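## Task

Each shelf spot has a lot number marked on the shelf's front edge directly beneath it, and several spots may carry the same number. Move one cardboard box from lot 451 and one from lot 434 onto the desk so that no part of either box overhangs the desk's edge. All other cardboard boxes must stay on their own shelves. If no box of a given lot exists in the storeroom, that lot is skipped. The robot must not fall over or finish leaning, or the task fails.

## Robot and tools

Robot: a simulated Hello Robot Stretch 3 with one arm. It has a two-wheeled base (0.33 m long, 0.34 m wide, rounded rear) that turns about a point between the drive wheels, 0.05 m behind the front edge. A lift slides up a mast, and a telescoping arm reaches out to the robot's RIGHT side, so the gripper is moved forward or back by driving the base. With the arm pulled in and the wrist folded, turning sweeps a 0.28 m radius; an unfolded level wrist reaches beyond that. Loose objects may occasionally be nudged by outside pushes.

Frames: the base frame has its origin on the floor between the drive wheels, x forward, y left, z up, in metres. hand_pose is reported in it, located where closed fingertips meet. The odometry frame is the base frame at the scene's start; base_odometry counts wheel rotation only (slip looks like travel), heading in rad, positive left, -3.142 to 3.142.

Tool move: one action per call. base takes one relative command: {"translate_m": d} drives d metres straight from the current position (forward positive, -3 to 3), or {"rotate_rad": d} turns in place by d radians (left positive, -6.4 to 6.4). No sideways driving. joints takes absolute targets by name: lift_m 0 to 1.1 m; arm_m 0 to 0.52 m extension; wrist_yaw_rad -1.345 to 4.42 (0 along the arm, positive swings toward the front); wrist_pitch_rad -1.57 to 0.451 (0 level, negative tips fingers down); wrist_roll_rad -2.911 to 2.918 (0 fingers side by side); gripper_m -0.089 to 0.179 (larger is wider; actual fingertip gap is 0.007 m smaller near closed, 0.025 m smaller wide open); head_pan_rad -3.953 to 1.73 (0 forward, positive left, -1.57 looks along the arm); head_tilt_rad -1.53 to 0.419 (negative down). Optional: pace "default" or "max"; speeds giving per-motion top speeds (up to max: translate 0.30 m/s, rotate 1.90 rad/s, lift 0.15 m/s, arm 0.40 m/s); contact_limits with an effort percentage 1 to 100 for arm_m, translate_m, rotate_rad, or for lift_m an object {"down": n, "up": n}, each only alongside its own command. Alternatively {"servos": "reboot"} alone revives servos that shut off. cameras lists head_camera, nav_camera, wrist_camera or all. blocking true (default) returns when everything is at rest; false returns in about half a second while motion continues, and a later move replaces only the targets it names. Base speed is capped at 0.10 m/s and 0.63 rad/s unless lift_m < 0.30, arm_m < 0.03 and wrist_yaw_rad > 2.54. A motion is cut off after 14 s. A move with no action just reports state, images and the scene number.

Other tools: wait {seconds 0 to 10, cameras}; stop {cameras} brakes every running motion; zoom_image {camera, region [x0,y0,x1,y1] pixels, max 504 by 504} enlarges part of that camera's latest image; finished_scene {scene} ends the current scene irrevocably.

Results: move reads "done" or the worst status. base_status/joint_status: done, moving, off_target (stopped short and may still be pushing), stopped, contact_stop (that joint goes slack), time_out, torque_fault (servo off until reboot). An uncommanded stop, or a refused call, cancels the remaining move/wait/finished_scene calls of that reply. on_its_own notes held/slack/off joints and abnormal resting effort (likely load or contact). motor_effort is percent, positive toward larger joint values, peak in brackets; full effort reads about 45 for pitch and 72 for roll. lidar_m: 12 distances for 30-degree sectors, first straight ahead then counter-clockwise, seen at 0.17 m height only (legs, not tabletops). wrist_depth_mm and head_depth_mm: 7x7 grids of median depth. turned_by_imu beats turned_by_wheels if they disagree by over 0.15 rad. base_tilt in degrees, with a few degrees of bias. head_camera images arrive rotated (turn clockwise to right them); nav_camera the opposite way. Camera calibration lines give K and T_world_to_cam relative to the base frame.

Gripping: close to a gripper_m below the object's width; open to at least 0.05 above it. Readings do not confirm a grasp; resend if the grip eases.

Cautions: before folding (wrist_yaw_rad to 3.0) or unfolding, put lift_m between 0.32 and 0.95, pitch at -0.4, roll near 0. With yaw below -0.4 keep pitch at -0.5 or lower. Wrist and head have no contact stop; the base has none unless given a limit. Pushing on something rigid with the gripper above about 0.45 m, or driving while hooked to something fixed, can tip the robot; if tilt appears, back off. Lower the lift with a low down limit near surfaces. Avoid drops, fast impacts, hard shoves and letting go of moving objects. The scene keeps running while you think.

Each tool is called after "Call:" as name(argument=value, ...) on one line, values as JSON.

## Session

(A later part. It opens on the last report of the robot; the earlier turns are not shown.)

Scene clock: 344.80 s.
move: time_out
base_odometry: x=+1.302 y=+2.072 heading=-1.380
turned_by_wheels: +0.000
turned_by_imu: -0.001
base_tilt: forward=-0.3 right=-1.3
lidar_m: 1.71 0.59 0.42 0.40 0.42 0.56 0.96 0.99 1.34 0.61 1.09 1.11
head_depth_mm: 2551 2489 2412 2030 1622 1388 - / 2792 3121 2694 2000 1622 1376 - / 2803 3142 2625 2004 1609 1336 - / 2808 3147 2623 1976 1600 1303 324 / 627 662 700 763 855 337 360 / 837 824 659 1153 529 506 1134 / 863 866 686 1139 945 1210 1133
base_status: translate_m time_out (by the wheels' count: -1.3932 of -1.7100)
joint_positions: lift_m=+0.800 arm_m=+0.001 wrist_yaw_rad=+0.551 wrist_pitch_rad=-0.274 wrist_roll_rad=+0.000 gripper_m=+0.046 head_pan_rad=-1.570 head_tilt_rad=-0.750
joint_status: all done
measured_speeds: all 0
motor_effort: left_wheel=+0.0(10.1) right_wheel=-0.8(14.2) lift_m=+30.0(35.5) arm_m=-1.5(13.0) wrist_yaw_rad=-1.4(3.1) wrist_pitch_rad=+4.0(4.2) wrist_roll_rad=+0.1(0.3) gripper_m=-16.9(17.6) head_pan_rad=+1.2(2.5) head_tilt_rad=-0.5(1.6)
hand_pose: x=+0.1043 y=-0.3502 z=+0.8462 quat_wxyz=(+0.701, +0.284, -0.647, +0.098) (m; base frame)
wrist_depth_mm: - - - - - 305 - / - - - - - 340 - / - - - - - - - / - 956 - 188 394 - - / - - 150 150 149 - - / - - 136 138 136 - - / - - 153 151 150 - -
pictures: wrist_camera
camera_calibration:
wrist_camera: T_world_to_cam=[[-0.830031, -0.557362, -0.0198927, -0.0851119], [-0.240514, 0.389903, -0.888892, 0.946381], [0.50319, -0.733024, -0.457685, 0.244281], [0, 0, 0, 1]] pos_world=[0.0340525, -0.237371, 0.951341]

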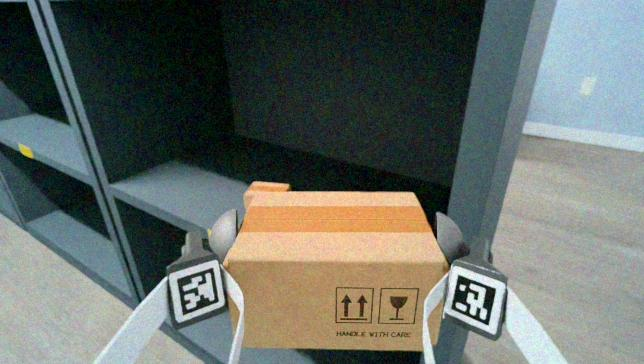

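Call:
move(base={"translate_m": -0.41})

Call:
move(base={"rotate_rad": -1.603})

Call:
move(base={"translate_m": 1.08}, cameras=["wrist_camera"])

Call:
move(base={"translate_m": 1.08}, cameras=["wrist_camera"])

Scene clock: 362.80 s.
move: done
base_odometry: x=+1.224 y=+2.475 heading=-1.380
turned_by_wheels: +0.000
turned_by_imu: +0.000
base_tilt: forward=-0.3 right=-1.3
lidar_m: 1.67 0.57 0.41 0.39 0.41 0.55 0.55 0.57 0.77 1.99 0.77 1.47
head_depth_mm: 1483 1450 1432 1413 1393 1320 - / 2120 2085 2046 1864 1608 1381 - / 2829 3106 2659 2006 1605 1338 - / 2809 3148 2621 1982 1597 1303 324 / 2799 3165 2590 1981 1591 337 361 / 2792 3114 2579 1942 529 505 1134 / 2695 3071 2527 1929 1436 1260 1131
base_status: done
joint_positions: lift_m=+0.800 arm_m=+0.001 wrist_yaw_rad=+0.551 wrist_pitch_rad=-0.274 wrist_roll_rad=+0.000 gripper_m=+0.046 head_pan_rad=-1.570 head_tilt_rad=-0.750
joint_status: not commanded
measured_speeds: all 0
motor_effort: left_wheel=-6.4(11.2) right_wheel=-5.1(14.5) lift_m=+30.3(31.1) arm_m=+4.5(5.0) wrist_yaw_rad=-1.1(3.4) wrist_pitch_rad=+4.0(4.1) wrist_roll_rad=-0.1(0.3) gripper_m=-16.7(17.4) head_pan_rad=+1.0(1.6) head_tilt_rad=-1.4(2.3)
hand_pose: x=+0.1043 y=-0.3502 z=+0.8462 quat_wxyz=(+0.701, +0.284, -0.647, +0.098) (m; base frame)
wrist_depth_mm: - - - - - - - / - - - - - - - / - - - - - - - / - - 631 188 - - - / - - 151 150 149 - - / - - 137 138 136 - - / - - 153 152 153 - -
pictures: none

Scene clock: 366.47 s.
move: done
base_odometry: x=+1.224 y=+2.475 heading=-2.982
turned_by_wheels: -1.603
turned_by_imu: -1.577
base_tilt: forward=-0.3 right=-1.1
lidar_m: 1.86 0.77 1.45 1.82 0.58 0.42 0.40 0.41 0.54 0.55 0.57 0.76
head_depth_mm: 445 503 576 675 823 971 - / 443 500 574 675 816 1000 - / 442 497 572 671 812 1021 - / 440 496 567 667 804 944 324 / 438 493 565 663 739 337 360 / 437 491 564 658 530 507 1137 / 435 489 560 654 766 989 1132
base_status: done
joint_positions: lift_m=+0.800 arm_m=+0.001 wrist_yaw_rad=+0.551 wrist_pitch_rad=-0.274 wrist_roll_rad=+0.000 gripper_m=+0.046 head_pan_rad=-1.570 head_tilt_rad=-0.750
joint_status: not commanded
measured_speeds: all 0
motor_effort: left_wheel=+8.8(11.7) right_wheel=-9.4(13.7) lift_m=+30.2(30.7) arm_m=-1.1(5.9) wrist_yaw_rad=-0.8(2.8) wrist_pitch_rad=+4.1(4.1) wrist_roll_rad=-0.1(0.4) gripper_m=-16.6(17.3) head_pan_rad=+0.4(1.4) head_tilt_rad=-1.4(2.1)
hand_pose: x=+0.1043 y=-0.3502 z=+0.8462 quat_wxyz=(+0.701, +0.284, -0.647, +0.098) (m; base frame)
wrist_depth_mm: 593 491 402 342 296 260 238 / - 538 431 367 314 276 247 / - 575 472 389 334 291 258 / - 616 508 397 348 307 270 / - - 151 151 150 321 286 / - - 137 138 136 327 301 / - - 150 152 150 367 320
pictures: none

Scene clock: 378.40 s.
move: done
base_odometry: x=+0.157 y=+2.304 heading=-2.982
turned_by_wheels: +0.000
turned_by_imu: -0.001
base_tilt: forward=-0.2 right=-1.1
lidar_m: 1.72 2.03 2.63 0.51 0.52 1.54 1.46 0.75 0.54 0.51 0.53 0.70
head_depth_mm: 409 462 530 623 754 958 - / 407 459 525 618 749 914 - / 406 457 525 616 744 939 - / 404 455 521 614 739 872 324 / 403 454 519 609 680 337 360 / 401 451 517 606 530 505 1101 / 400 449 514 601 704 910 1098
base_status: done
joint_positions: lift_m=+0.800 arm_m=+0.001 wrist_yaw_rad=+0.551 wrist_pitch_rad=-0.274 wrist_roll_rad=+0.000 gripper_m=+0.046 head_pan_rad=-1.570 head_tilt_rad=-0.750
joint_status: not commanded
measured_speeds: all 0
motor_effort: left_wheel=+7.1(13.5) right_wheel=+2.2(10.3) lift_m=+29.0(30.5) arm_m=-11.1(13.5) wrist_yaw_rad=-1.2(3.0) wrist_pitch_rad=+4.0(4.1) wrist_roll_rad=-0.1(0.4) gripper_m=-17.0(17.5) head_pan_rad=+0.4(1.2) head_tilt_rad=-2.8(3.3)
hand_pose: x=+0.1043 y=-0.3502 z=+0.8462 quat_wxyz=(+0.701, +0.284, -0.647, +0.098) (m; base frame)
wrist_depth_mm: 528 422 348 298 258 227 204 / 584 468 375 315 272 240 214 / 619 520 405 342 289 253 225 / - 566 456 343 303 266 234 / - 588 151 149 149 276 247 / - - 137 138 136 284 261 / - 929 153 152 151 315 275
pictures: wrist_camera
camera_calibration:
wrist_camera: T_world_to_cam=[[-0.830031, -0.557362, -0.0198927, -0.0851119], [-0.240514, 0.389903, -0.888892, 0.946381], [0.50319, -0.733024, -0.457685, 0.244281], [0, 0, 0, 1]] pos_world=[0.0340525, -0.237371, 0.951341]

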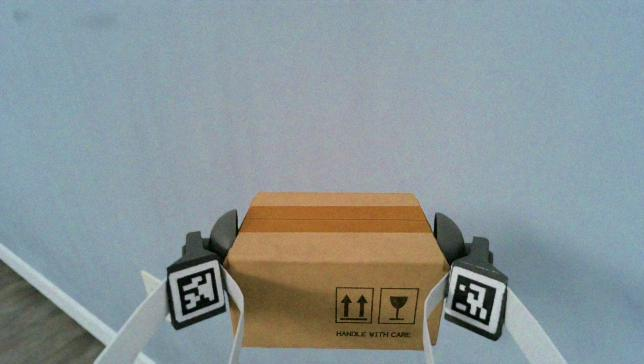

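Scene clock: 390.33 s.
move: done
base_odometry: x=-0.909 y=+2.132 heading=-2.982
turned_by_wheels: +0.000
turned_by_imu: +0.001
base_tilt: forward=-0.4 right=-1.2
lidar_m: 1.21 1.24 1.21 3.78 1.59 1.21 2.16 0.69 0.49 0.47 0.48 0.64
head_depth_mm: 372 420 482 566 685 868 - / 371 417 480 563 682 836 - / 369 416 477 561 677 854 - / 367 414 475 557 673 791 324 / 366 412 473 553 616 337 360 / 365 410 470 553 530 505 1082 / 364 410 468 549 641 827 1067
base_status: done
joint_positions: lift_m=+0.800 arm_m=+0.001 wrist_yaw_rad=+0.551 wrist_pitch_rad=-0.274 wrist_roll_rad=+0.000 gripper_m=+0.046 head_pan_rad=-1.570 head_tilt_rad=-0.750
joint_status: not commanded
measured_speeds: all 0
motor_effort: left_wheel=+3.4(12.0) right_wheel=+6.5(11.2) lift_m=+27.9(29.6) arm_m=-9.0(11.8) wrist_yaw_rad=-1.6(4.0) wrist_pitch_rad=+4.0(4.1) wrist_roll_rad=-0.3(0.4) gripper_m=-16.7(17.4) head_pan_rad=-0.6(1.3) head_tilt_rad=-3.7(4.4)
hand_pose: x=+0.1043 y=-0.3502 z=+0.8462 quat_wxyz=(+0.701, +0.284, -0.647, +0.098) (m; base frame)
wrist_depth_mm: 450 360 296 250 219 192 173 / 507 393 319 269 231 204 181 / 568 439 347 287 245 214 189 / 612 492 380 290 257 227 199 / 978 562 151 150 150 234 208 / - - 137 138 136 241 219 / - - 491 152 152 268 234
pictures: wrist_camera
camera_calibration:
wrist_camera: T_world_to_cam=[[-0.830031, -0.557362, -0.0198927, -0.0851119], [-0.240514, 0.389903, -0.888892, 0.946381], [0.50319, -0.733024, -0.457685, 0.244281], [0, 0, 0, 1]] pos_world=[0.0340525, -0.237371, 0.951341]

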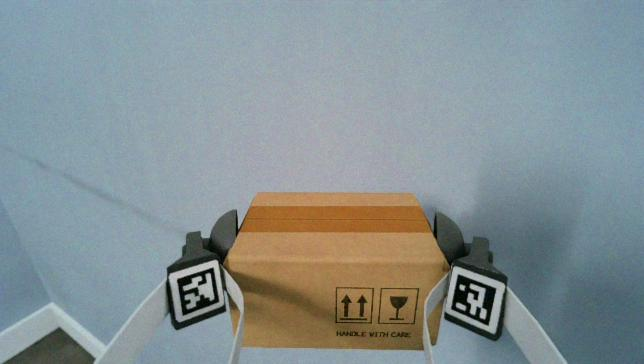

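Call:
move(base={"rotate_rad": 1.62}, joints={"head_tilt_rad": -0.4})

Call:
move(base={"translate_m": 1.25}, cameras=["wrist_camera","head_camera","nav_camera"])

Scene clock: 409.17 s.
move: done
base_odometry: x=-0.909 y=+2.132 heading=-1.363
turned_by_wheels: +1.620
turned_by_imu: +1.594
base_tilt: forward=-0.3 right=-1.2
lidar_m: 3.77 1.53 1.21 1.87 0.67 0.49 0.47 0.49 0.67 1.21 1.26 1.21
head_depth_mm: 1022 1084 1151 1214 1234 1216 1207 / 1019 1083 1157 1245 1338 1452 1426 / 1017 1081 1150 1244 1343 1445 1418 / 1016 1077 1151 1245 1335 1446 1390 / 1013 1081 1148 1239 1330 1450 1410 / 1009 1076 1141 1236 1321 1435 1404 / 1011 1072 1150 1235 1329 1433 1396
base_status: done
joint_positions: lift_m=+0.800 arm_m=+0.001 wrist_yaw_rad=+0.551 wrist_pitch_rad=-0.274 wrist_roll_rad=+0.000 gripper_m=+0.046 head_pan_rad=-1.570 head_tilt_rad=-0.397
joint_status: all done
measured_speeds: all 0
motor_effort: left_wheel=-8.9(12.6) right_wheel=+9.7(12.7) lift_m=+27.6(28.3) arm_m=-12.7(13.3) wrist_yaw_rad=-1.9(3.1) wrist_pitch_rad=+4.0(4.1) wrist_roll_rad=+0.0(0.3) gripper_m=-17.1(17.5) head_pan_rad=-1.5(1.5) head_tilt_rad=-4.3(7.0)
hand_pose: x=+0.1043 y=-0.3502 z=+0.8462 quat_wxyz=(+0.701, +0.284, -0.647, +0.098) (m; base frame)
wrist_depth_mm: - - - - - - - / - - - - - - - / - - - - - - - / - - - - - - - / - - 151 150 149 - - / - - 136 138 136 - - / - - - 152 152 - -
pictures: none

Scene clock: 422.80 s.
move: done
base_odometry: x=-0.651 y=+0.909 heading=-1.363
turned_by_wheels: +0.000
turned_by_imu: +0.000
base_tilt: forward=-0.3 right=-1.3
lidar_m: 2.57 1.53 1.12 1.08 1.12 1.77 1.71 1.72 0.80 1.21 0.72 1.20
head_depth_mm: 1014 1081 1157 1240 1299 817 644 / 1016 1081 1154 1240 1110 812 641 / 1008 1077 1152 1233 1097 804 639 / 1008 1075 1147 1231 1088 798 633 / 1008 1072 1146 1232 1084 796 630 / 1006 1071 1145 1226 1070 788 628 / 1006 1068 1141 1225 1067 786 626
base_status: done
joint_positions: lift_m=+0.800 arm_m=+0.001 wrist_yaw_rad=+0.551 wrist_pitch_rad=-0.274 wrist_roll_rad=+0.000 gripper_m=+0.046 head_pan_rad=-1.570 head_tilt_rad=-0.400
joint_status: not commanded
measured_speeds: all 0
motor_effort: left_wheel=+0.0(9.2) right_wheel=+10.2(14.2) lift_m=+26.6(28.3) arm_m=-6.3(13.0) wrist_yaw_rad=-1.0(3.4) wrist_pitch_rad=+3.9(4.1) wrist_roll_rad=-0.1(0.4) gripper_m=-16.9(17.5) head_pan_rad=-1.2(2.1) head_tilt_rad=-3.3(4.9)
hand_pose: x=+0.1043 y=-0.3502 z=+0.8462 quat_wxyz=(+0.701, +0.284, -0.647, +0.098) (m; base frame)
wrist_depth_mm: - - - - - - - / - - - - - - - / - - - - - - - / - - - 177 - - - / - - 151 150 150 - - / - - 137 138 136 - - / - - 773 151 150 - -
pictures: head_camera (sideways), nav_camera (sideways), wrist_camera
camera_calibration:
head_camera: T_world_to_cam=[[-0.0466093, 0.340195, -0.939199, 1.23806], [0.997511, -0.0339552, -0.0618023, 0.0739791], [-0.0529155, -0.939742, -0.337765, 0.39556], [0, 0, 0, 1]] pos_world=[0.00484121, -0.0469444, 1.30096]
nav_camera: T_world_to_cam=[[0.0173737, -0.364944, 0.930867, -1.16853], [-0.99979, -0.0164864, 0.0121966, 0.0404341], [0.0108956, -0.930884, -0.365153, 0.428413], [0, 0, 0, 1]] pos_world=[0.0560594, -0.0269779, 1.24369]
wrist_camera: T_world_to_cam=[[-0.830031, -0.557362, -0.0198927, -0.0851119], [-0.240514, 0.389903, -0.888892, 0.946381], [0.50319, -0.733024, -0.457685, 0.244281], [0, 0, 0, 1]] pos_world=[0.0340525, -0.237371, 0.951341]

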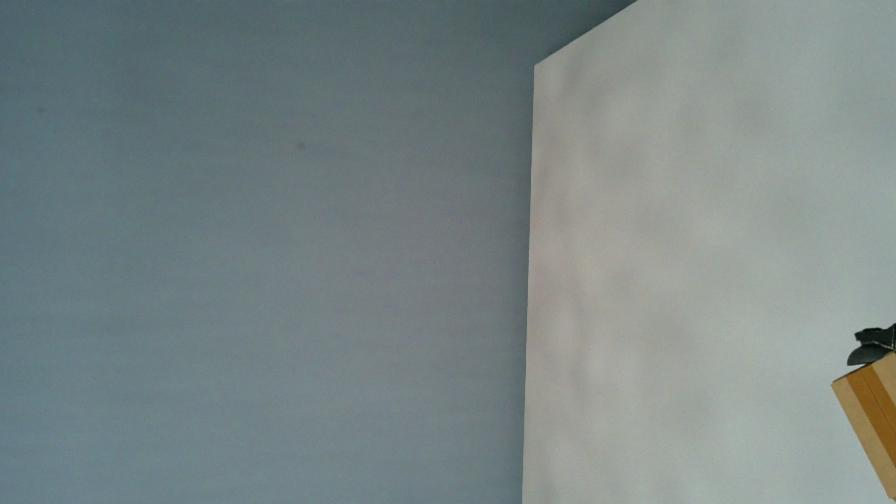

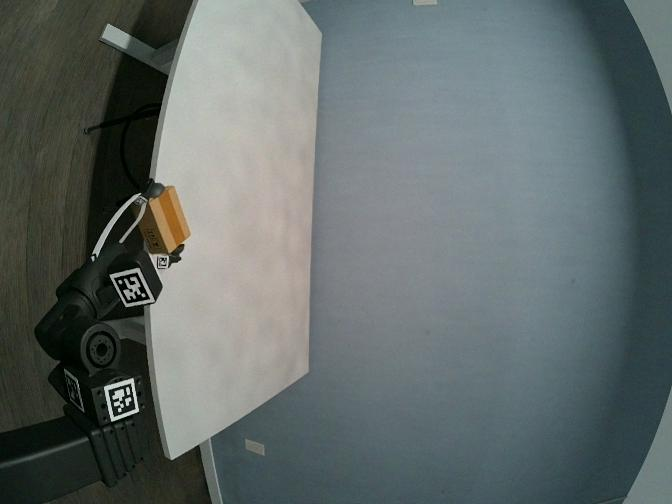

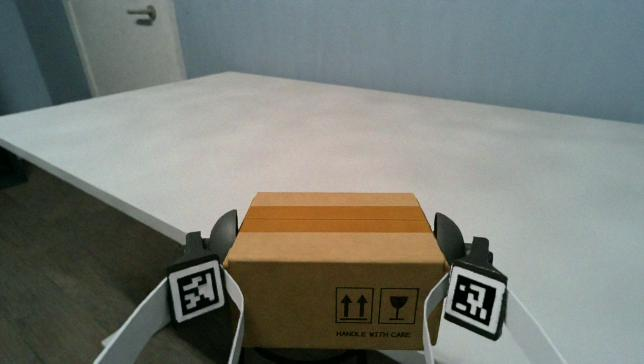

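Call:
move(joints={"arm_m": 0.34})

Call:
move(joints={"lift_m": 0.715})

Call:
move(joints={"lift_m": 0.703}, speeds={"lift_m": 0.02}, contact_limits={"lift_m": {"down": 14}}, cameras=["wrist_camera"])

Scene clock: 436.27 s.
move: done
base_odometry: x=-0.651 y=+0.909 heading=-1.363
turned_by_wheels: +0.000
turned_by_imu: +0.000
base_tilt: forward=-0.5 right=-1.3
lidar_m: 2.57 1.54 1.12 1.08 1.12 1.78 1.71 1.72 0.80 1.21 0.72 1.21
head_depth_mm: 1015 1083 1148 1237 1294 816 324 / 1010 1081 1155 1238 1108 413 334 / 1010 1077 1144 1237 950 526 636 / 1012 1074 1147 1234 1086 532 634 / 1004 1075 1147 1237 1078 735 630 / 1004 1069 1144 1228 1071 762 628 / 1004 1067 1141 1223 1058 785 625
base_status: not commanded
joint_positions: lift_m=+0.800 arm_m=+0.340 wrist_yaw_rad=+0.551 wrist_pitch_rad=-0.274 wrist_roll_rad=+0.000 gripper_m=+0.046 head_pan_rad=-1.570 head_tilt_rad=-0.400
joint_status: all done
measured_speeds: all 0
motor_effort: left_wheel=+0.2(0.6) right_wheel=+10.6(11.5) lift_m=+25.9(27.1) arm_m=+12.7(15.2) wrist_yaw_rad=-1.8(3.3) wrist_pitch_rad=+4.1(4.1) wrist_roll_rad=-0.2(0.4) gripper_m=-17.1(17.4) head_pan_rad=-1.5(2.4) head_tilt_rad=-3.2(4.6)
hand_pose: x=+0.1043 y=-0.6896 z=+0.8462 quat_wxyz=(+0.701, +0.284, -0.647, +0.098) (m; base frame)
wrist_depth_mm: - - - - - - - / - - - - - - - / - - - - - - - / - - - 177 - - - / - - 151 150 150 - - / - - 136 138 136 - - / - - 148 151 148 - -
pictures: none

Scene clock: 437.87 s.
move: done
base_odometry: x=-0.651 y=+0.909 heading=-1.363
turned_by_wheels: +0.000
turned_by_imu: +0.000
base_tilt: forward=-0.4 right=-1.3
lidar_m: 2.57 1.54 1.12 1.08 1.12 1.77 1.71 1.72 0.80 1.20 0.72 1.20
head_depth_mm: 1017 1081 1152 1241 1292 816 646 / 1011 1079 1151 1235 1112 784 409 / 1009 1073 1151 1236 1094 538 602 / 1010 1072 1148 1232 1083 546 599 / 1011 1075 1149 1228 1081 716 631 / 1007 1070 1142 1221 1066 762 629 / 1006 1072 1142 1229 1062 786 625
base_status: not commanded
joint_positions: lift_m=+0.715 arm_m=+0.340 wrist_yaw_rad=+0.551 wrist_pitch_rad=-0.274 wrist_roll_rad=+0.000 gripper_m=+0.046 head_pan_rad=-1.570 head_tilt_rad=-0.400
joint_status: all done
measured_speeds: all 0
motor_effort: left_wheel=-0.2(0.6) right_wheel=+10.6(11.1) lift_m=+24.7(27.1) arm_m=+10.0(13.2) wrist_yaw_rad=-1.1(2.3) wrist_pitch_rad=+4.0(4.1) wrist_roll_rad=+0.0(0.3) gripper_m=-16.8(17.3) head_pan_rad=-1.6(2.3) head_tilt_rad=-3.2(4.0)
hand_pose: x=+0.1043 y=-0.6896 z=+0.7612 quat_wxyz=(+0.701, +0.284, -0.647, +0.097) (m; base frame)
wrist_depth_mm: - - - - - - - / - - - - - - - / - - - - - - - / - - - 177 - - - / - - 150 150 149 - - / - - 137 138 136 - - / - - 148 151 148 - -
pictures: none

Scene clock: 438.87 s.
move: done
base_odometry: x=-0.651 y=+0.909 heading=-1.363
turned_by_wheels: +0.000
turned_by_imu: +0.000
base_tilt: forward=-0.3 right=-1.0
lidar_m: 2.56 1.54 1.12 1.08 1.12 1.78 1.71 1.72 0.80 1.21 0.72 1.20
head_depth_mm: 1013 1076 1146 1240 1294 817 643 / 1015 1077 1152 1236 1111 811 434 / 1013 1081 1155 1229 1107 551 601 / 1011 1076 1142 1232 1084 560 598 / 1011 1072 1144 1232 1078 714 631 / 1001 1067 1147 1226 1069 760 628 / 1005 1069 1140 1222 1059 785 626
base_status: not commanded
joint_positions: lift_m=+0.703 arm_m=+0.340 wrist_yaw_rad=+0.551 wrist_pitch_rad=-0.252 wrist_roll_rad=+0.000 gripper_m=+0.046 head_pan_rad=-1.570 head_tilt_rad=-0.400
joint_status: all done
measured_speeds: all 0
motor_effort: left_wheel=-0.1(0.5) right_wheel=+10.3(10.9) lift_m=+23.7(26.2) arm_m=+9.1(10.9) wrist_yaw_rad=-2.2(2.9) wrist_pitch_rad=-0.1(4.0) wrist_roll_rad=+0.0(0.3) gripper_m=-16.8(17.3) head_pan_rad=-1.9(2.2) head_tilt_rad=-2.7(3.5)
contact_limits: lift_m down 14 (down: maximum 72; up: maximum 65)
hand_pose: x=+0.1054 y=-0.6913 z=+0.7546 quat_wxyz=(+0.700, +0.276, -0.650, +0.105) (m; base frame)
wrist_depth_mm: - - - - - - - / - - - - - - - / - - - - - - - / - - - 183 - - - / - - 150 143 148 - - / - - 136 138 136 - - / - - 148 150 149 - -
pictures: wrist_camera
camera_calibration:
wrist_camera: T_world_to_cam=[[-0.829758, -0.5578, -0.0190189, -0.277227], [-0.230043, 0.372852, -0.898923, 0.992876], [0.50851, -0.741513, -0.437694, -0.069745], [0, 0, 0, 1]] pos_world=[0.0338391, -0.576549, 0.856719]

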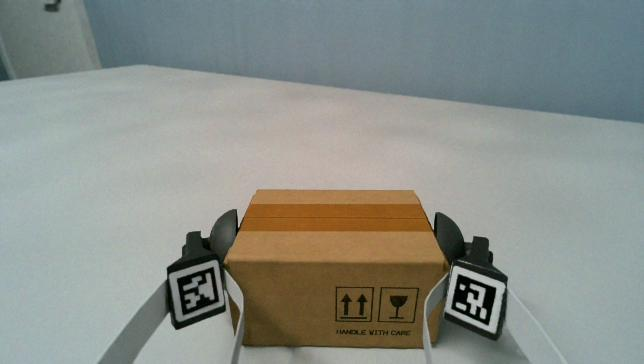

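Call:
move(joints={"lift_m": 0.706})

Call:
move(joints={"gripper_m": 0.17}, cameras=["wrist_camera"])

Call:
move(base={"translate_m": -0.04}, joints={"arm_m": 0.275}, cameras=["wrist_camera"])

Scene clock: 448.20 s.
move: done
base_odometry: x=-0.651 y=+0.909 heading=-1.363
turned_by_wheels: +0.000
turned_by_imu: +0.000
base_tilt: forward=-0.4 right=-1.3
lidar_m: 2.57 1.53 1.12 1.08 1.12 1.77 1.71 1.72 0.80 1.21 0.72 1.20
head_depth_mm: 1013 1078 1154 1236 1299 817 644 / 1018 1075 1151 1244 1113 809 430 / 1014 1076 1149 1231 1096 550 603 / 1013 1078 1147 1230 1090 559 597 / 1007 1072 1142 1228 1081 714 630 / 1007 1069 1144 1221 1067 761 627 / 1006 1067 1136 1231 1063 785 626
base_status: not commanded
joint_positions: lift_m=+0.706 arm_m=+0.340 wrist_yaw_rad=+0.551 wrist_pitch_rad=-0.261 wrist_roll_rad=+0.000 gripper_m=+0.046 head_pan_rad=-1.570 head_tilt_rad=-0.400
joint_status: all done
measured_speeds: all 0
motor_effort: left_wheel=+0.1(0.6) right_wheel=+10.6(10.6) lift_m=+30.2(31.9) arm_m=+3.8(4.6) wrist_yaw_rad=-2.7(3.0) wrist_pitch_rad=+1.6(2.0) wrist_roll_rad=-0.1(0.3) gripper_m=-16.5(17.3) head_pan_rad=-1.8(2.3) head_tilt_rad=-2.6(3.5)
hand_pose: x=+0.1049 y=-0.6906 z=+0.7552 quat_wxyz=(+0.700, +0.280, -0.649, +0.102) (m; base frame)
wrist_depth_mm: - - - - - - - / - - - - - - - / - - - - - - - / - - - 182 - - - / - - 150 143 148 - - / - - 136 138 136 - - / - - 149 150 149 - -
pictures: none

Scene clock: 449.97 s.
move: done
base_odometry: x=-0.651 y=+0.909 heading=-1.363
turned_by_wheels: +0.000
turned_by_imu: +0.000
base_tilt: forward=-0.2 right=-1.2
lidar_m: 2.57 1.53 1.12 1.08 1.12 1.77 1.71 1.71 0.80 1.20 0.72 1.20
head_depth_mm: 1021 1080 1160 1243 1298 818 643 / 1011 1078 1155 1238 1106 807 430 / 1009 1074 1149 1231 1097 550 602 / 1013 1078 1147 1239 1087 559 598 / 1001 1075 1142 1230 1085 712 629 / 1003 1071 1144 1225 1069 751 627 / 1004 1069 1143 1227 1060 788 626
base_status: not commanded
joint_positions: lift_m=+0.706 arm_m=+0.340 wrist_yaw_rad=+0.551 wrist_pitch_rad=-0.263 wrist_roll_rad=+0.000 gripper_m=+0.170 head_pan_rad=-1.570 head_tilt_rad=-0.400
joint_status: all done
measured_speeds: all 0
motor_effort: left_wheel=+0.3(0.5) right_wheel=+9.9(11.3) lift_m=+25.7(29.9) arm_m=+1.0(4.2) wrist_yaw_rad=-1.9(3.0) wrist_pitch_rad=+2.0(2.1) wrist_roll_rad=-0.1(0.3) gripper_m=+0.7(82.3) head_pan_rad=-2.1(2.5) head_tilt_rad=-2.2(3.4)
hand_pose: x=+0.1048 y=-0.6904 z=+0.7547 quat_wxyz=(+0.700, +0.280, -0.649, +0.101) (m; base frame)
wrist_depth_mm: - - - - - - - / - - - - - - - / - - - - - - - / - - - 182 - - - / - 143 149 142 148 - - / - 124 141 138 138 - - / - - 151 150 149 - 106
pictures: wrist_camera
camera_calibration:
wrist_camera: T_world_to_cam=[[-0.829903, -0.557568, -0.0194719, -0.27664], [-0.235612, 0.381901, -0.893666, 0.995376], [0.505716, -0.737068, -0.448311, -0.0573614], [0, 0, 0, 1]] pos_world=[0.0339462, -0.57666, 0.858431]

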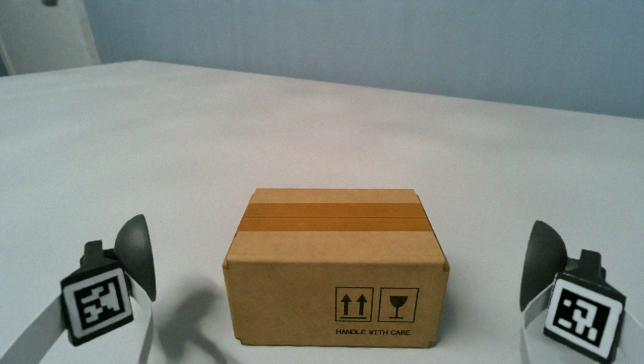

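Scene clock: 451.60 s.
move: done
base_odometry: x=-0.659 y=+0.948 heading=-1.363
turned_by_wheels: +0.000
turned_by_imu: +0.000
base_tilt: forward=-0.3 right=-1.3
lidar_m: 2.61 1.54 1.12 1.08 1.11 1.73 1.67 1.72 0.79 0.82 0.73 1.24
head_depth_mm: 1013 1080 1159 1243 1306 815 643 / 1014 1075 1153 1239 1112 811 431 / 1007 1074 1150 1240 1096 802 482 / 1010 1074 1147 1231 1089 802 486 / 1006 1071 1141 1227 1081 768 593 / 1007 1072 1143 1227 1070 761 619 / 1005 1067 1141 1222 1063 784 625
base_status: done
joint_positions: lift_m=+0.706 arm_m=+0.275 wrist_yaw_rad=+0.551 wrist_pitch_rad=-0.264 wrist_roll_rad=+0.000 gripper_m=+0.170 head_pan_rad=-1.570 head_tilt_rad=-0.400
joint_status: all done
measured_speeds: all 0
motor_effort: left_wheel=-6.3(11.2) right_wheel=-6.9(9.6) lift_m=+23.9(25.6) arm_m=-11.5(14.5) wrist_yaw_rad=-1.6(3.3) wrist_pitch_rad=+2.1(2.2) wrist_roll_rad=+0.1(0.3) gripper_m=+0.0(1.2) head_pan_rad=-2.1(2.9) head_tilt_rad=-2.7(2.9)
hand_pose: x=+0.1048 y=-0.6254 z=+0.7547 quat_wxyz=(+0.700, +0.280, -0.649, +0.101) (m; base frame)
wrist_depth_mm: - - - - - - - / - - - - - - - / - - - 251 - - - / - - - 207 206 - - / - 143 - 217 - - - / - 124 - - - - - / - - - - - - 106
pictures: wrist_camera
camera_calibration:
wrist_camera: T_world_to_cam=[[-0.829926, -0.557533, -0.0194865, -0.240367], [-0.235707, 0.382096, -0.893557, 0.970562], [0.505634, -0.736993, -0.448526, -0.00922647], [0, 0, 0, 1]] pos_world=[0.0339464, -0.511661, 0.858431]

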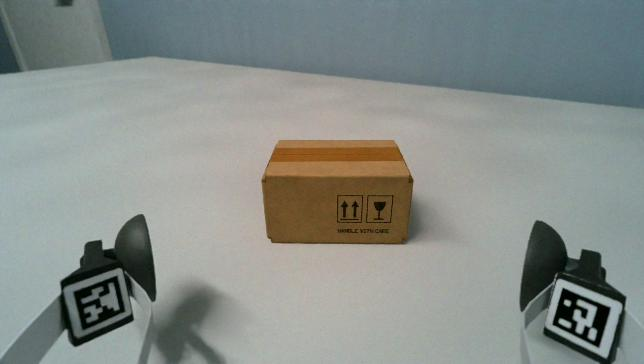

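Call:
move(joints={"arm_m": 0.0, "lift_m": 0.76}, cameras=["wrist_camera"])

Call:
move(base={"rotate_rad": 0.304}, joints={"wrist_yaw_rad": 0.0, "head_pan_rad": -0.3, "head_tilt_rad": -0.4})

Call:
move(base={"translate_m": 1.2}, cameras=["head_camera"])

Call:
zoom_image(camera="head_camera", region=[392, 0, 896, 504])

Scene clock: 482.00 s.
move: done
base_odometry: x=-0.659 y=+0.948 heading=-1.363
turned_by_wheels: +0.000
turned_by_imu: +0.000
base_tilt: forward=-0.3 right=-1.2
lidar_m: 2.61 1.54 1.12 1.08 1.12 1.73 1.67 1.72 0.78 0.82 0.73 1.24
head_depth_mm: 1015 1086 1149 1240 1314 817 644 / 1014 1077 1150 1241 1108 810 641 / 1011 1082 1157 1238 1101 806 639 / 1010 1073 1149 1228 1089 801 634 / 1007 1072 1150 1224 1082 793 629 / 1006 1072 1143 1224 1069 762 630 / 1004 1071 1148 1230 1062 786 626
base_status: not commanded
joint_positions: lift_m=+0.760 arm_m=+0.001 wrist_yaw_rad=+0.551 wrist_pitch_rad=-0.264 wrist_roll_rad=+0.000 gripper_m=+0.170 head_pan_rad=-1.570 head_tilt_rad=-0.400
joint_status: all done
measured_speeds: all 0
motor_effort: left_wheel=-6.4(6.7) right_wheel=-7.1(7.8) lift_m=+30.5(34.4) arm_m=-12.4(14.2) wrist_yaw_rad=-1.6(3.2) wrist_pitch_rad=+2.3(2.3) wrist_roll_rad=+0.1(0.3) gripper_m=+0.7(1.1) head_pan_rad=-2.7(2.9) head_tilt_rad=-1.2(2.1)
hand_pose: x=+0.1048 y=-0.3509 z=+0.8085 quat_wxyz=(+0.700, +0.281, -0.649, +0.101) (m; base frame)
wrist_depth_mm: - - - - - - - / - - - - - - - / - - - - 442 - - / - - - - - - - / - - - - - - - / 123 141 - - - - - / 116 - - - - - 106
pictures: wrist_camera
camera_calibration:
wrist_camera: T_world_to_cam=[[-0.829897, -0.557573, -0.0195504, -0.086282], [-0.236019, 0.382613, -0.893254, 0.913735], [0.505535, -0.736695, -0.449127, 0.217802], [0, 0, 0, 1]] pos_world=[0.0339467, -0.237261, 0.912332]

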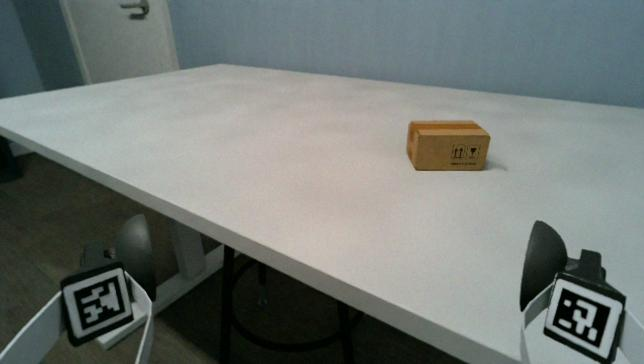

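Scene clock: 484.07 s.
move: done
base_odometry: x=-0.659 y=+0.948 heading=-1.059
turned_by_wheels: +0.304
turned_by_imu: +0.299
base_tilt: forward=-0.4 right=-1.3
lidar_m: 2.03 1.22 1.08 1.08 1.90 1.67 1.67 1.37 0.79 0.73 0.77 2.54
head_depth_mm: 2588 2727 2910 3078 2226 1816 1428 / 2582 2698 2834 2962 2442 1800 1424 / 2543 2728 2912 3062 2427 1786 1403 / 2500 2670 2891 3002 2422 1763 1412 / 2521 2693 2860 2912 2359 1768 1407 / 2529 2751 2923 2960 2338 1752 1396 / 2548 2717 2813 2832 2332 1738 1392
base_status: done
joint_positions: lift_m=+0.760 arm_m=+0.001 wrist_yaw_rad=+0.003 wrist_pitch_rad=-0.264 wrist_roll_rad=+0.000 gripper_m=+0.170 head_pan_rad=-0.292 head_tilt_rad=-0.400
joint_status: all done
measured_speeds: translate_m=+0.000 rotate_rad=+0.000 lift_m=+0.000 arm_m=+0.000 wrist_yaw_rad=+0.000 wrist_pitch_rad=+0.000 wrist_roll_rad=+0.000 head_pan_rad=-0.024 head_tilt_rad=+0.000
motor_effort: left_wheel=-7.3(12.4) right_wheel=+8.8(12.3) lift_m=+30.1(30.9) arm_m=-11.1(13.0) wrist_yaw_rad=-2.9(5.1) wrist_pitch_rad=+2.1(2.4) wrist_roll_rad=-0.2(0.3) gripper_m=+0.6(1.0) head_pan_rad=-2.9(5.7) head_tilt_rad=-0.7(4.6)
hand_pose: x=-0.0207 y=-0.3866 z=+0.8085 quat_wxyz=(+0.701, +0.095, -0.700, -0.092) (m; base frame)
wrist_depth_mm: - - - - - - - / - - - - - - - / - - - 449 444 - - / - - - - - - - / - 143 - - - - - / 123 127 - - - - - / 116 - - - - - 106
pictures: none

Scene clock: 497.20 s.
move: done
base_odometry: x=-0.072 y=-0.098 heading=-1.059
turned_by_wheels: +0.000
turned_by_imu: +0.000
base_tilt: forward=-0.4 right=-1.2
lidar_m: 1.38 0.83 0.73 0.73 0.87 1.56 2.81 1.08 1.12 1.56 1.81 1.48
head_depth_mm: 1621 1724 1812 1961 2004 1764 1424 / 1600 1731 1819 1957 2074 1759 1421 / 1356 1332 1444 1585 1671 1720 1417 / 1609 1717 1793 1949 2059 1738 1399 / 1607 1715 1775 1914 2048 1738 1396 / 1606 1710 1778 1919 2024 1722 1396 / 1613 1713 1780 1905 1912 1716 1389
base_status: done
joint_positions: lift_m=+0.760 arm_m=+0.001 wrist_yaw_rad=+0.003 wrist_pitch_rad=-0.264 wrist_roll_rad=+0.000 gripper_m=+0.170 head_pan_rad=-0.300 head_tilt_rad=-0.400
joint_status: not commanded
measured_speeds: all 0
motor_effort: left_wheel=+4.8(9.5) right_wheel=+4.0(14.5) lift_m=+25.9(30.2) arm_m=-0.3(11.0) wrist_yaw_rad=-2.4(4.8) wrist_pitch_rad=+2.2(2.3) wrist_roll_rad=+0.3(0.4) gripper_m=+0.2(1.2) head_pan_rad=-3.1(4.0) head_tilt_rad=+0.2(1.9)
hand_pose: x=-0.0208 y=-0.3866 z=+0.8085 quat_wxyz=(+0.701, +0.094, -0.700, -0.092) (m; base frame)
wrist_depth_mm: - - - - - - - / - - - - - - - / - - - - - - - / - - - - - - - / - - - - - - - / 123 141 - - - - - / 116 - - - - - 106
pictures: head_camera (sideways)
camera_calibration:
head_camera: T_world_to_cam=[[-0.33892, 0.0563706, -0.939125, 1.23967], [0.328028, 0.942644, -0.0617999, 0.0780905], [0.881777, -0.329004, -0.337972, 0.390047], [0, 0, 0, 1]] pos_world=[0.0506005, -0.0151656, 1.30086]

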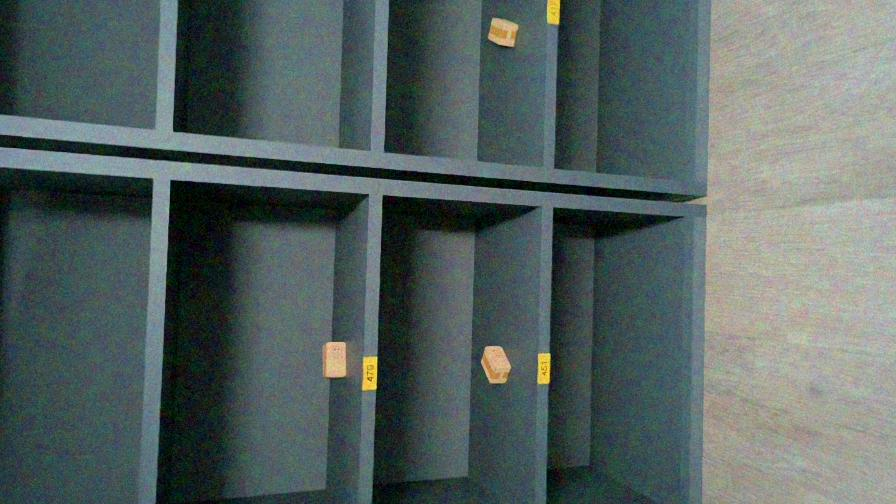

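Scaled by 1.000.

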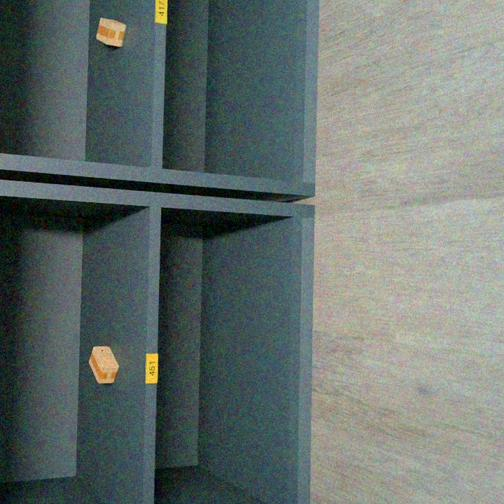

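Call:
zoom_image(camera="head_camera", region=[520, 340, 570, 395])

Call:
move(base={"translate_m": 0.84})

Call:
move(base={"rotate_rad": 1.295}, joints={"head_pan_rad": -1.57, "head_tilt_rad": -0.6, "lift_m": 0.6}, cameras=["head_camera", "wrist_camera"])

Scaled by 9.164 from the camera's 896x504 image, which has a finer 1280x720 frame.

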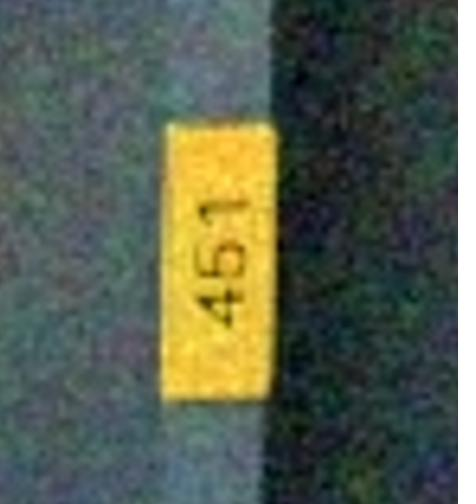

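Scene clock: 511.87 s.
move: done
base_odometry: x=+0.339 y=-0.831 heading=-1.059
turned_by_wheels: +0.000
turned_by_imu: +0.001
base_tilt: forward=-0.4 right=-1.1
lidar_m: 0.79 0.55 0.49 0.49 0.57 1.04 2.55 1.64 1.78 1.51 0.79 0.89
head_depth_mm: 649 997 1048 954 1019 1007 930 / 666 996 1065 939 1234 1063 922 / 680 997 1055 928 1226 1059 922 / 693 991 1058 883 1229 1029 914 / 612 990 1057 900 1228 1018 913 / 629 988 1054 895 1218 1037 902 / 648 985 1054 883 1209 1037 903
base_status: done
joint_positions: lift_m=+0.760 arm_m=+0.001 wrist_yaw_rad=+0.003 wrist_pitch_rad=-0.264 wrist_roll_rad=+0.000 gripper_m=+0.170 head_pan_rad=-0.300 head_tilt_rad=-0.400
joint_status: not commanded
measured_speeds: all 0
motor_effort: left_wheel=+3.1(9.3) right_wheel=+6.4(13.8) lift_m=+23.1(25.7) arm_m=+9.0(9.0) wrist_yaw_rad=-3.1(4.8) wrist_pitch_rad=+2.2(2.3) wrist_roll_rad=-0.1(0.4) gripper_m=+0.9(1.6) head_pan_rad=-3.1(3.7) head_tilt_rad=+2.7(3.1)
hand_pose: x=-0.0208 y=-0.3866 z=+0.8085 quat_wxyz=(+0.701, +0.094, -0.700, -0.092) (m; base frame)
wrist_depth_mm: - - - - - - - / - - - - - - - / - - - - - - - / - - - - - - - / - - - - - - - / - 141 - - - - - / 116 - - - - - 106
pictures: none

Scene clock: 515.03 s.
move: done
base_odometry: x=+0.339 y=-0.831 heading=+0.235
turned_by_wheels: +1.295
turned_by_imu: +1.273
base_tilt: forward=-0.4 right=-1.1
lidar_m: 0.49 0.50 0.70 1.96 1.79 1.63 1.78 1.51 0.79 1.12 0.68 0.50
head_depth_mm: 918 1009 927 1071 1057 1036 1170 / 917 1009 914 1258 1103 1327 1193 / 918 1005 898 1262 1094 1316 1182 / 918 1009 862 1257 1067 1314 1186 / 918 1011 872 1260 1072 1300 1173 / 919 1012 861 1250 1074 1303 1173 / 921 1009 846 1224 1070 1228 1174
base_status: done
joint_positions: lift_m=+0.600 arm_m=+0.001 wrist_yaw_rad=+0.003 wrist_pitch_rad=-0.265 wrist_roll_rad=+0.000 gripper_m=+0.170 head_pan_rad=-1.572 head_tilt_rad=-0.600
joint_status: all done
measured_speeds: all 0
motor_effort: left_wheel=-8.4(12.7) right_wheel=+9.4(12.5) lift_m=+24.7(25.7) arm_m=+4.8(9.8) wrist_yaw_rad=-2.7(4.2) wrist_pitch_rad=+2.2(2.4) wrist_roll_rad=+0.0(0.3) gripper_m=+1.0(1.2) head_pan_rad=+3.2(5.0) head_tilt_rad=-4.8(8.0)
hand_pose: x=-0.0209 y=-0.3866 z=+0.6484 quat_wxyz=(+0.701, +0.095, -0.700, -0.093) (m; base frame)
wrist_depth_mm: - 803 - - - - - / - 849 - - - 801 - / - - - 616 - - - / - - - - - - - / - 143 - - - 986 - / - 124 - - - 134 138 / - - - - - - 106
pictures: head_camera (sideways), wrist_camera
camera_calibration:
head_camera: T_world_to_cam=[[-0.0459069, 0.520249, -0.85278, 1.12527], [0.997462, -0.0226412, -0.0675079, 0.0814086], [-0.0544289, -0.853714, -0.517889, 0.629871], [0, 0, 0, 1]] pos_world=[0.00473903, -0.0458487, 1.29131]
wrist_camera: T_world_to_cam=[[-0.998884, -0.043003, -0.019545, -0.0181287], [-0.00189713, 0.44996, -0.893047, 0.785546], [0.0471982, -0.892013, -0.449539, 0.113798], [0, 0, 0, 1]] pos_world=[-0.0219892, -0.252734, 0.752332]

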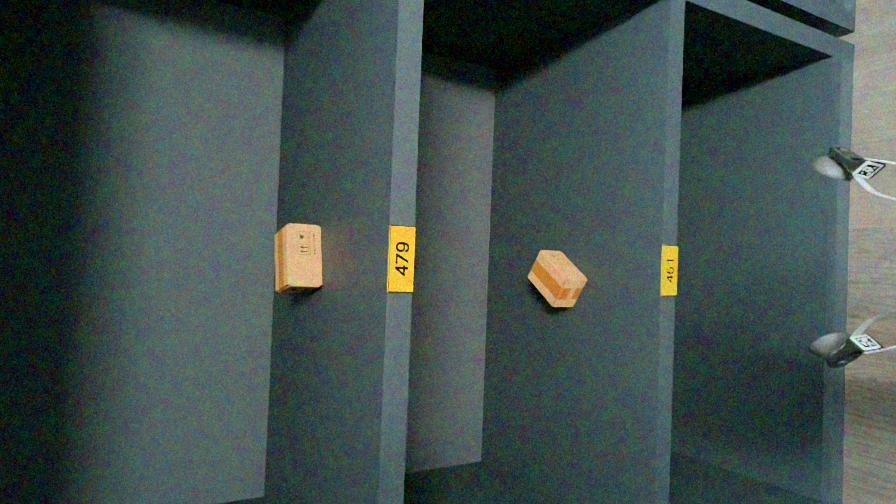

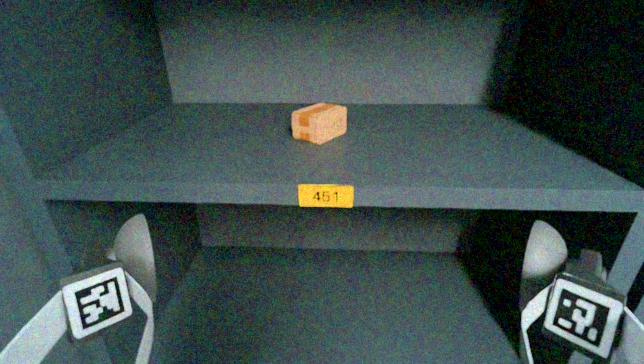

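Call:
zoom_image(camera="wrist_camera", region=[280, 90, 370, 210])

Call:
zoom_image(camera="head_camera", region=[510, 230, 690, 320])

Scaled by 4.200.

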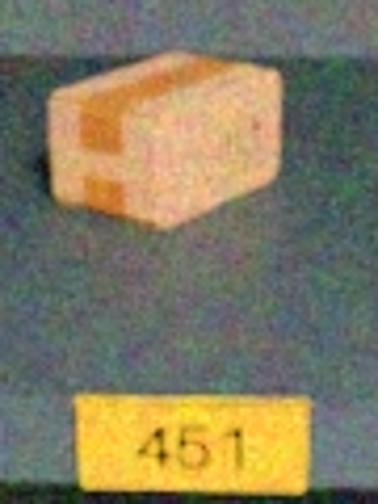

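Scaled by 2.800 from the camera's 896x504 image, which has a finer 1280x720 frame.

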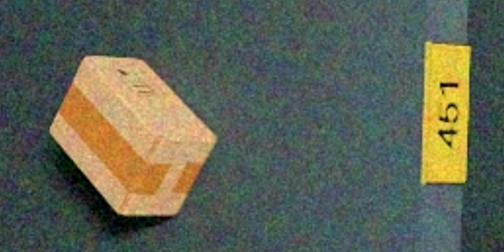

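Call:
move(base={"rotate_rad": -0.498}, joints={"lift_m": 0.53, "wrist_yaw_rad": -0.38, "wrist_pitch_rad": -0.25})

Call:
move(base={"translate_m": 0.148})

Call:
move(base={"rotate_rad": 0.498}, cameras=["head_camera"])

Call:
move(joints={"arm_m": 0.30}, cameras=["wrist_camera"])

Scene clock: 582.97 s.
move: done
base_odometry: x=+0.339 y=-0.831 heading=-0.262
turned_by_wheels: -0.498
turned_by_imu: -0.490
base_tilt: forward=-0.2 right=-1.2
lidar_m: 0.50 0.49 0.51 0.72 2.23 2.17 1.64 1.78 1.51 0.79 1.12 0.66
head_depth_mm: 1235 1366 1100 1497 1661 1501 1255 / 1148 1296 1073 1476 1575 1442 1248 / 652 714 809 929 1106 1389 1235 / 727 787 820 946 1040 1232 1227 / 887 986 871 1222 1082 1339 1194 / 945 1032 862 1251 1072 1296 1169 / 904 978 849 1182 1060 937 1143
base_status: done
joint_positions: lift_m=+0.530 arm_m=+0.001 wrist_yaw_rad=-0.377 wrist_pitch_rad=-0.265 wrist_roll_rad=+0.000 gripper_m=+0.170 head_pan_rad=-1.570 head_tilt_rad=-0.600
joint_status: all done
measured_speeds: all 0
motor_effort: left_wheel=+8.1(11.4) right_wheel=-10.6(13.1) lift_m=+24.9(29.1) arm_m=-8.4(8.7) wrist_yaw_rad=-1.7(6.4) wrist_pitch_rad=+2.2(4.9) wrist_roll_rad=+0.1(0.3) gripper_m=+0.7(1.2) head_pan_rad=+2.9(4.0) head_tilt_rad=-4.4(5.7)
hand_pose: x=-0.1103 y=-0.3696 z=+0.5784 quat_wxyz=(+0.671, -0.039, -0.706, -0.224) (m; base frame)
wrist_depth_mm: - - - - - - - / - - - - - - - / - - 547 - - - - / - - 651 - - - - / - 143 675 - - - - / - 126 762 925 955 895 929 / - - 757 792 795 757 106
pictures: none

Scene clock: 585.57 s.
move: done
base_odometry: x=+0.482 y=-0.869 heading=-0.262
turned_by_wheels: +0.000
turned_by_imu: +0.001
base_tilt: forward=-0.3 right=-1.0
lidar_m: 0.37 0.36 0.37 0.53 1.63 1.94 1.78 1.91 0.83 0.82 0.98 0.49
head_depth_mm: 652 726 859 1426 1597 1450 1249 / 702 741 798 905 1072 1377 1240 / 812 870 861 998 1053 1241 1236 / 943 1026 882 1223 1085 1344 1195 / 924 1020 872 1257 1074 1271 1169 / 881 965 860 1179 1068 912 1142 / 845 917 776 663 1059 878 1136
base_status: done
joint_positions: lift_m=+0.530 arm_m=+0.001 wrist_yaw_rad=-0.377 wrist_pitch_rad=-0.265 wrist_roll_rad=+0.000 gripper_m=+0.170 head_pan_rad=-1.570 head_tilt_rad=-0.600
joint_status: not commanded
measured_speeds: all 0
motor_effort: left_wheel=+5.4(11.1) right_wheel=+5.9(12.4) lift_m=+28.2(28.3) arm_m=-12.1(13.2) wrist_yaw_rad=-2.7(4.1) wrist_pitch_rad=+2.3(2.4) wrist_roll_rad=+0.1(0.3) gripper_m=+1.4(1.4) head_pan_rad=+3.4(3.7) head_tilt_rad=-4.1(4.9)
hand_pose: x=-0.1103 y=-0.3695 z=+0.5784 quat_wxyz=(+0.671, -0.039, -0.706, -0.224) (m; base frame)
wrist_depth_mm: - 789 - - - - - / - - - 586 - - - / - - - 627 - - - / - - - 723 - - - / - 143 - 760 - - - / - 124 - 807 947 891 927 / - - - 778 788 775 106
pictures: none

Scene clock: 587.47 s.
move: done
base_odometry: x=+0.482 y=-0.869 heading=+0.235
turned_by_wheels: +0.498
turned_by_imu: +0.490
base_tilt: forward=-0.3 right=-1.3
lidar_m: 0.36 0.37 0.51 1.44 1.93 1.78 1.91 0.86 0.82 1.05 0.50 0.37
head_depth_mm: 858 944 929 708 1113 938 1172 / 855 942 854 700 1105 961 1174 / 860 947 817 1172 1065 957 1164 / 859 947 883 1179 1085 949 1159 / 862 941 871 1180 1080 947 1147 / 863 950 860 1091 1071 937 1149 / 801 815 775 755 879 908 1069
base_status: done
joint_positions: lift_m=+0.530 arm_m=+0.001 wrist_yaw_rad=-0.377 wrist_pitch_rad=-0.265 wrist_roll_rad=+0.000 gripper_m=+0.170 head_pan_rad=-1.570 head_tilt_rad=-0.600
joint_status: not commanded
measured_speeds: all 0
motor_effort: left_wheel=-8.7(12.9) right_wheel=+8.5(12.1) lift_m=+30.2(31.1) arm_m=-11.9(12.5) wrist_yaw_rad=-3.1(3.9) wrist_pitch_rad=+2.3(2.4) wrist_roll_rad=-0.1(0.2) gripper_m=+0.5(1.1) head_pan_rad=+2.9(3.7) head_tilt_rad=-3.8(4.6)
hand_pose: x=-0.1103 y=-0.3695 z=+0.5784 quat_wxyz=(+0.671, -0.039, -0.706, -0.224) (m; base frame)
wrist_depth_mm: - - - - 838 - 464 / - - 512 - - - 495 / - - - - - - - / - - - - - - - / - 143 - - - - - / - 124 - - - 134 - / - - - - - 726 106
pictures: head_camera (sideways)
camera_calibration:
head_camera: T_world_to_cam=[[-0.0467928, 0.520154, -0.85279, 1.12529], [0.997502, -0.0208901, -0.0674751, 0.0813449], [-0.0529123, -0.853817, -0.517877, 0.629851], [0, 0, 0, 1]] pos_world=[0.00484066, -0.045848, 1.29131]

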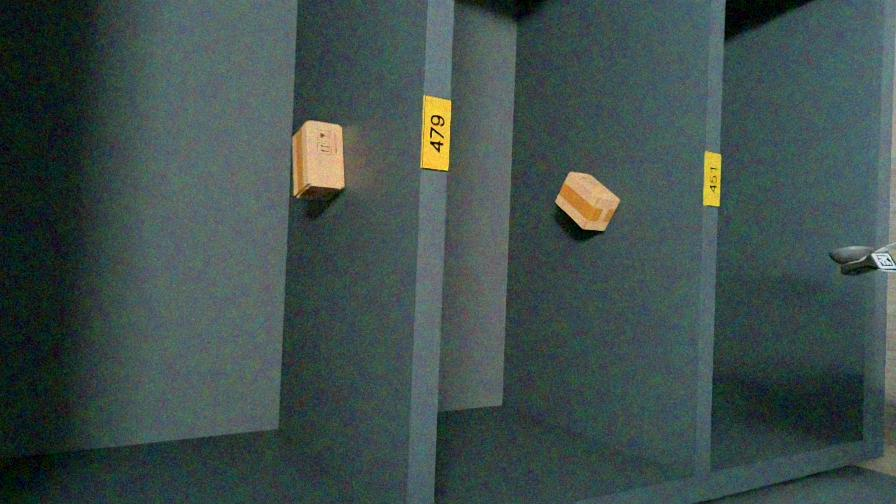

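Scene clock: 590.90 s.
move: done
base_odometry: x=+0.482 y=-0.869 heading=+0.235
turned_by_wheels: +0.000
turned_by_imu: +0.000
base_tilt: forward=-0.3 right=-1.0
lidar_m: 0.36 0.37 0.51 1.44 1.94 1.77 1.91 0.86 0.81 1.06 0.50 0.37
head_depth_mm: 860 939 923 708 1108 940 1172 / 860 946 853 698 1104 960 1139 / 857 950 819 1178 1060 714 596 / 861 943 884 1186 1087 712 1127 / 860 947 868 1187 1073 946 1150 / 860 946 859 1098 1075 942 1144 / 800 817 777 754 877 906 1072
base_status: not commanded
joint_positions: lift_m=+0.530 arm_m=+0.300 wrist_yaw_rad=-0.377 wrist_pitch_rad=-0.265 wrist_roll_rad=+0.000 gripper_m=+0.170 head_pan_rad=-1.570 head_tilt_rad=-0.600
joint_status: all done
measured_speeds: all 0
motor_effort: left_wheel=-8.8(9.6) right_wheel=+8.6(9.5) lift_m=+28.7(31.1) arm_m=+12.8(15.3) wrist_yaw_rad=-2.0(4.4) wrist_pitch_rad=+2.3(2.4) wrist_roll_rad=+0.1(0.3) gripper_m=+0.6(1.2) head_pan_rad=+2.5(3.7) head_tilt_rad=-3.2(4.6)
hand_pose: x=-0.1103 y=-0.6690 z=+0.5784 quat_wxyz=(+0.671, -0.039, -0.706, -0.224) (m; base frame)
wrist_depth_mm: - - - - - 578 - / - - - - - 610 - / - - 282 302 - - - / 310 309 262 286 305 306 303 / 254 241 251 251 251 249 249 / 122 140 205 204 203 195 187 / 162 168 172 172 171 172 106
pictures: wrist_camera
camera_calibration:
wrist_camera: T_world_to_cam=[[-0.943552, 0.330646, -0.019567, 0.135125], [0.165212, 0.418614, -0.89301, 0.84726], [-0.287079, -0.845835, -0.44961, -0.171313], [0, 0, 0, 1]] pos_world=[-0.0616603, -0.544256, 0.682232]

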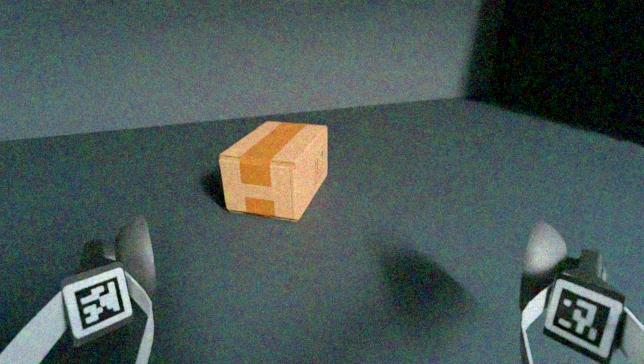

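Call:
move(base={"translate_m": 0.02}, joints={"arm_m": 0.37, "lift_m": 0.526}, cameras=["wrist_camera"])

Scene clock: 620.43 s.
move: done
base_odometry: x=+0.502 y=-0.865 heading=+0.235
turned_by_wheels: +0.000
turned_by_imu: +0.000
base_tilt: forward=-0.3 right=-1.1
lidar_m: 0.34 0.35 0.48 1.36 2.24 1.80 1.93 0.85 0.83 1.01 0.47 0.35
head_depth_mm: 862 946 924 708 1110 939 1173 / 863 942 846 699 1104 964 1171 / 859 946 831 1178 1062 677 571 / 860 941 886 1176 1084 689 1158 / 859 948 870 1184 1077 946 1155 / 860 945 855 1020 1034 944 1140 / 744 760 742 705 819 906 1020
base_status: done
joint_positions: lift_m=+0.526 arm_m=+0.370 wrist_yaw_rad=-0.377 wrist_pitch_rad=-0.265 wrist_roll_rad=+0.000 gripper_m=+0.170 head_pan_rad=-1.570 head_tilt_rad=-0.600
joint_status: all done
measured_speeds: all 0
motor_effort: left_wheel=+5.5(7.5) right_wheel=+6.5(12.1) lift_m=+23.8(27.0) arm_m=+13.1(14.5) wrist_yaw_rad=-2.7(4.1) wrist_pitch_rad=+2.3(2.4) wrist_roll_rad=-0.1(0.3) gripper_m=+0.8(1.0) head_pan_rad=+2.2(3.2) head_tilt_rad=-3.2(3.7)
hand_pose: x=-0.1103 y=-0.7390 z=+0.5744 quat_wxyz=(+0.671, -0.039, -0.706, -0.224) (m; base frame)
wrist_depth_mm: - - - - - - - / - - - - - 568 - / - - - - - - - / 301 301 299 204 298 310 310 / 247 233 234 201 243 242 242 / 123 141 198 198 197 190 189 / 158 158 168 167 167 166 106
pictures: wrist_camera
camera_calibration:
wrist_camera: T_world_to_cam=[[-0.943543, 0.330674, -0.0195523, 0.1582], [0.165224, 0.418648, -0.892992, 0.873001], [-0.287104, -0.845806, -0.449648, -0.232279], [0, 0, 0, 1]] pos_world=[-0.0616603, -0.614256, 0.678232]

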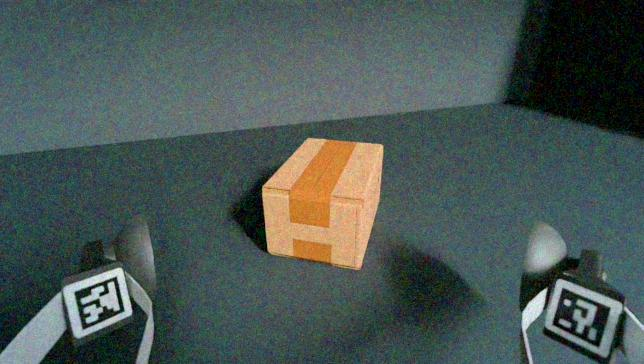

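Call:
move(base={"translate_m": -0.024}, joints={"arm_m": 0.45}, speeds={"arm_m": 0.1}, cameras=["wrist_camera"])

Scene clock: 631.87 s.
move: done
base_odometry: x=+0.478 y=-0.870 heading=+0.235
turned_by_wheels: +0.000
turned_by_imu: +0.000
base_tilt: forward=-0.2 right=-1.1
lidar_m: 0.36 0.37 0.52 1.46 2.71 1.77 1.90 0.86 0.81 1.06 0.51 0.37
head_depth_mm: 860 941 922 706 1115 937 1174 / 856 942 907 701 1103 962 1169 / 856 946 816 1181 1061 698 575 / 859 947 887 1183 1038 893 1156 / 859 945 870 1183 1082 942 1152 / 861 945 856 1106 1067 938 1145 / 813 826 787 770 889 900 1080
base_status: done
joint_positions: lift_m=+0.526 arm_m=+0.450 wrist_yaw_rad=-0.377 wrist_pitch_rad=-0.265 wrist_roll_rad=+0.000 gripper_m=+0.170 head_pan_rad=-1.570 head_tilt_rad=-0.600
joint_status: all done
measured_speeds: all 0
motor_effort: left_wheel=-7.5(10.1) right_wheel=-4.0(9.9) lift_m=+27.6(27.6) arm_m=+13.7(15.5) wrist_yaw_rad=-2.6(3.5) wrist_pitch_rad=+2.3(2.4) wrist_roll_rad=+0.0(0.3) gripper_m=+0.3(1.2) head_pan_rad=+2.1(3.0) head_tilt_rad=-2.4(3.1)
hand_pose: x=-0.1103 y=-0.8190 z=+0.5744 quat_wxyz=(+0.671, -0.039, -0.706, -0.224) (m; base frame)
wrist_depth_mm: 287 302 327 - - - 456 / 298 321 336 - - - 486 / 318 332 - - - - - / 319 300 298 282 296 311 309 / 246 233 243 158 222 241 240 / 123 141 191 129 183 196 189 / 158 158 157 123 156 161 106
pictures: wrist_camera
camera_calibration:
wrist_camera: T_world_to_cam=[[-0.943543, 0.330674, -0.0195523, 0.184654], [0.165224, 0.418648, -0.892992, 0.906493], [-0.287104, -0.845806, -0.449648, -0.299943], [0, 0, 0, 1]] pos_world=[-0.0616603, -0.694256, 0.678232]

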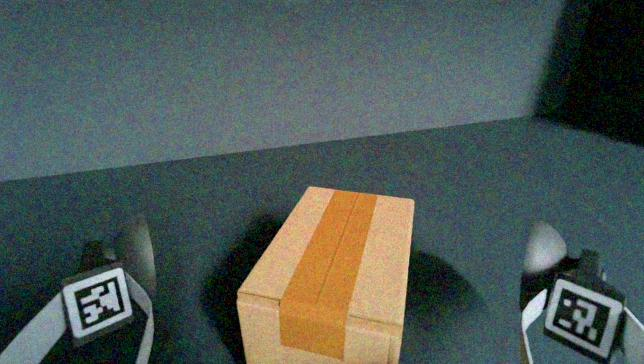

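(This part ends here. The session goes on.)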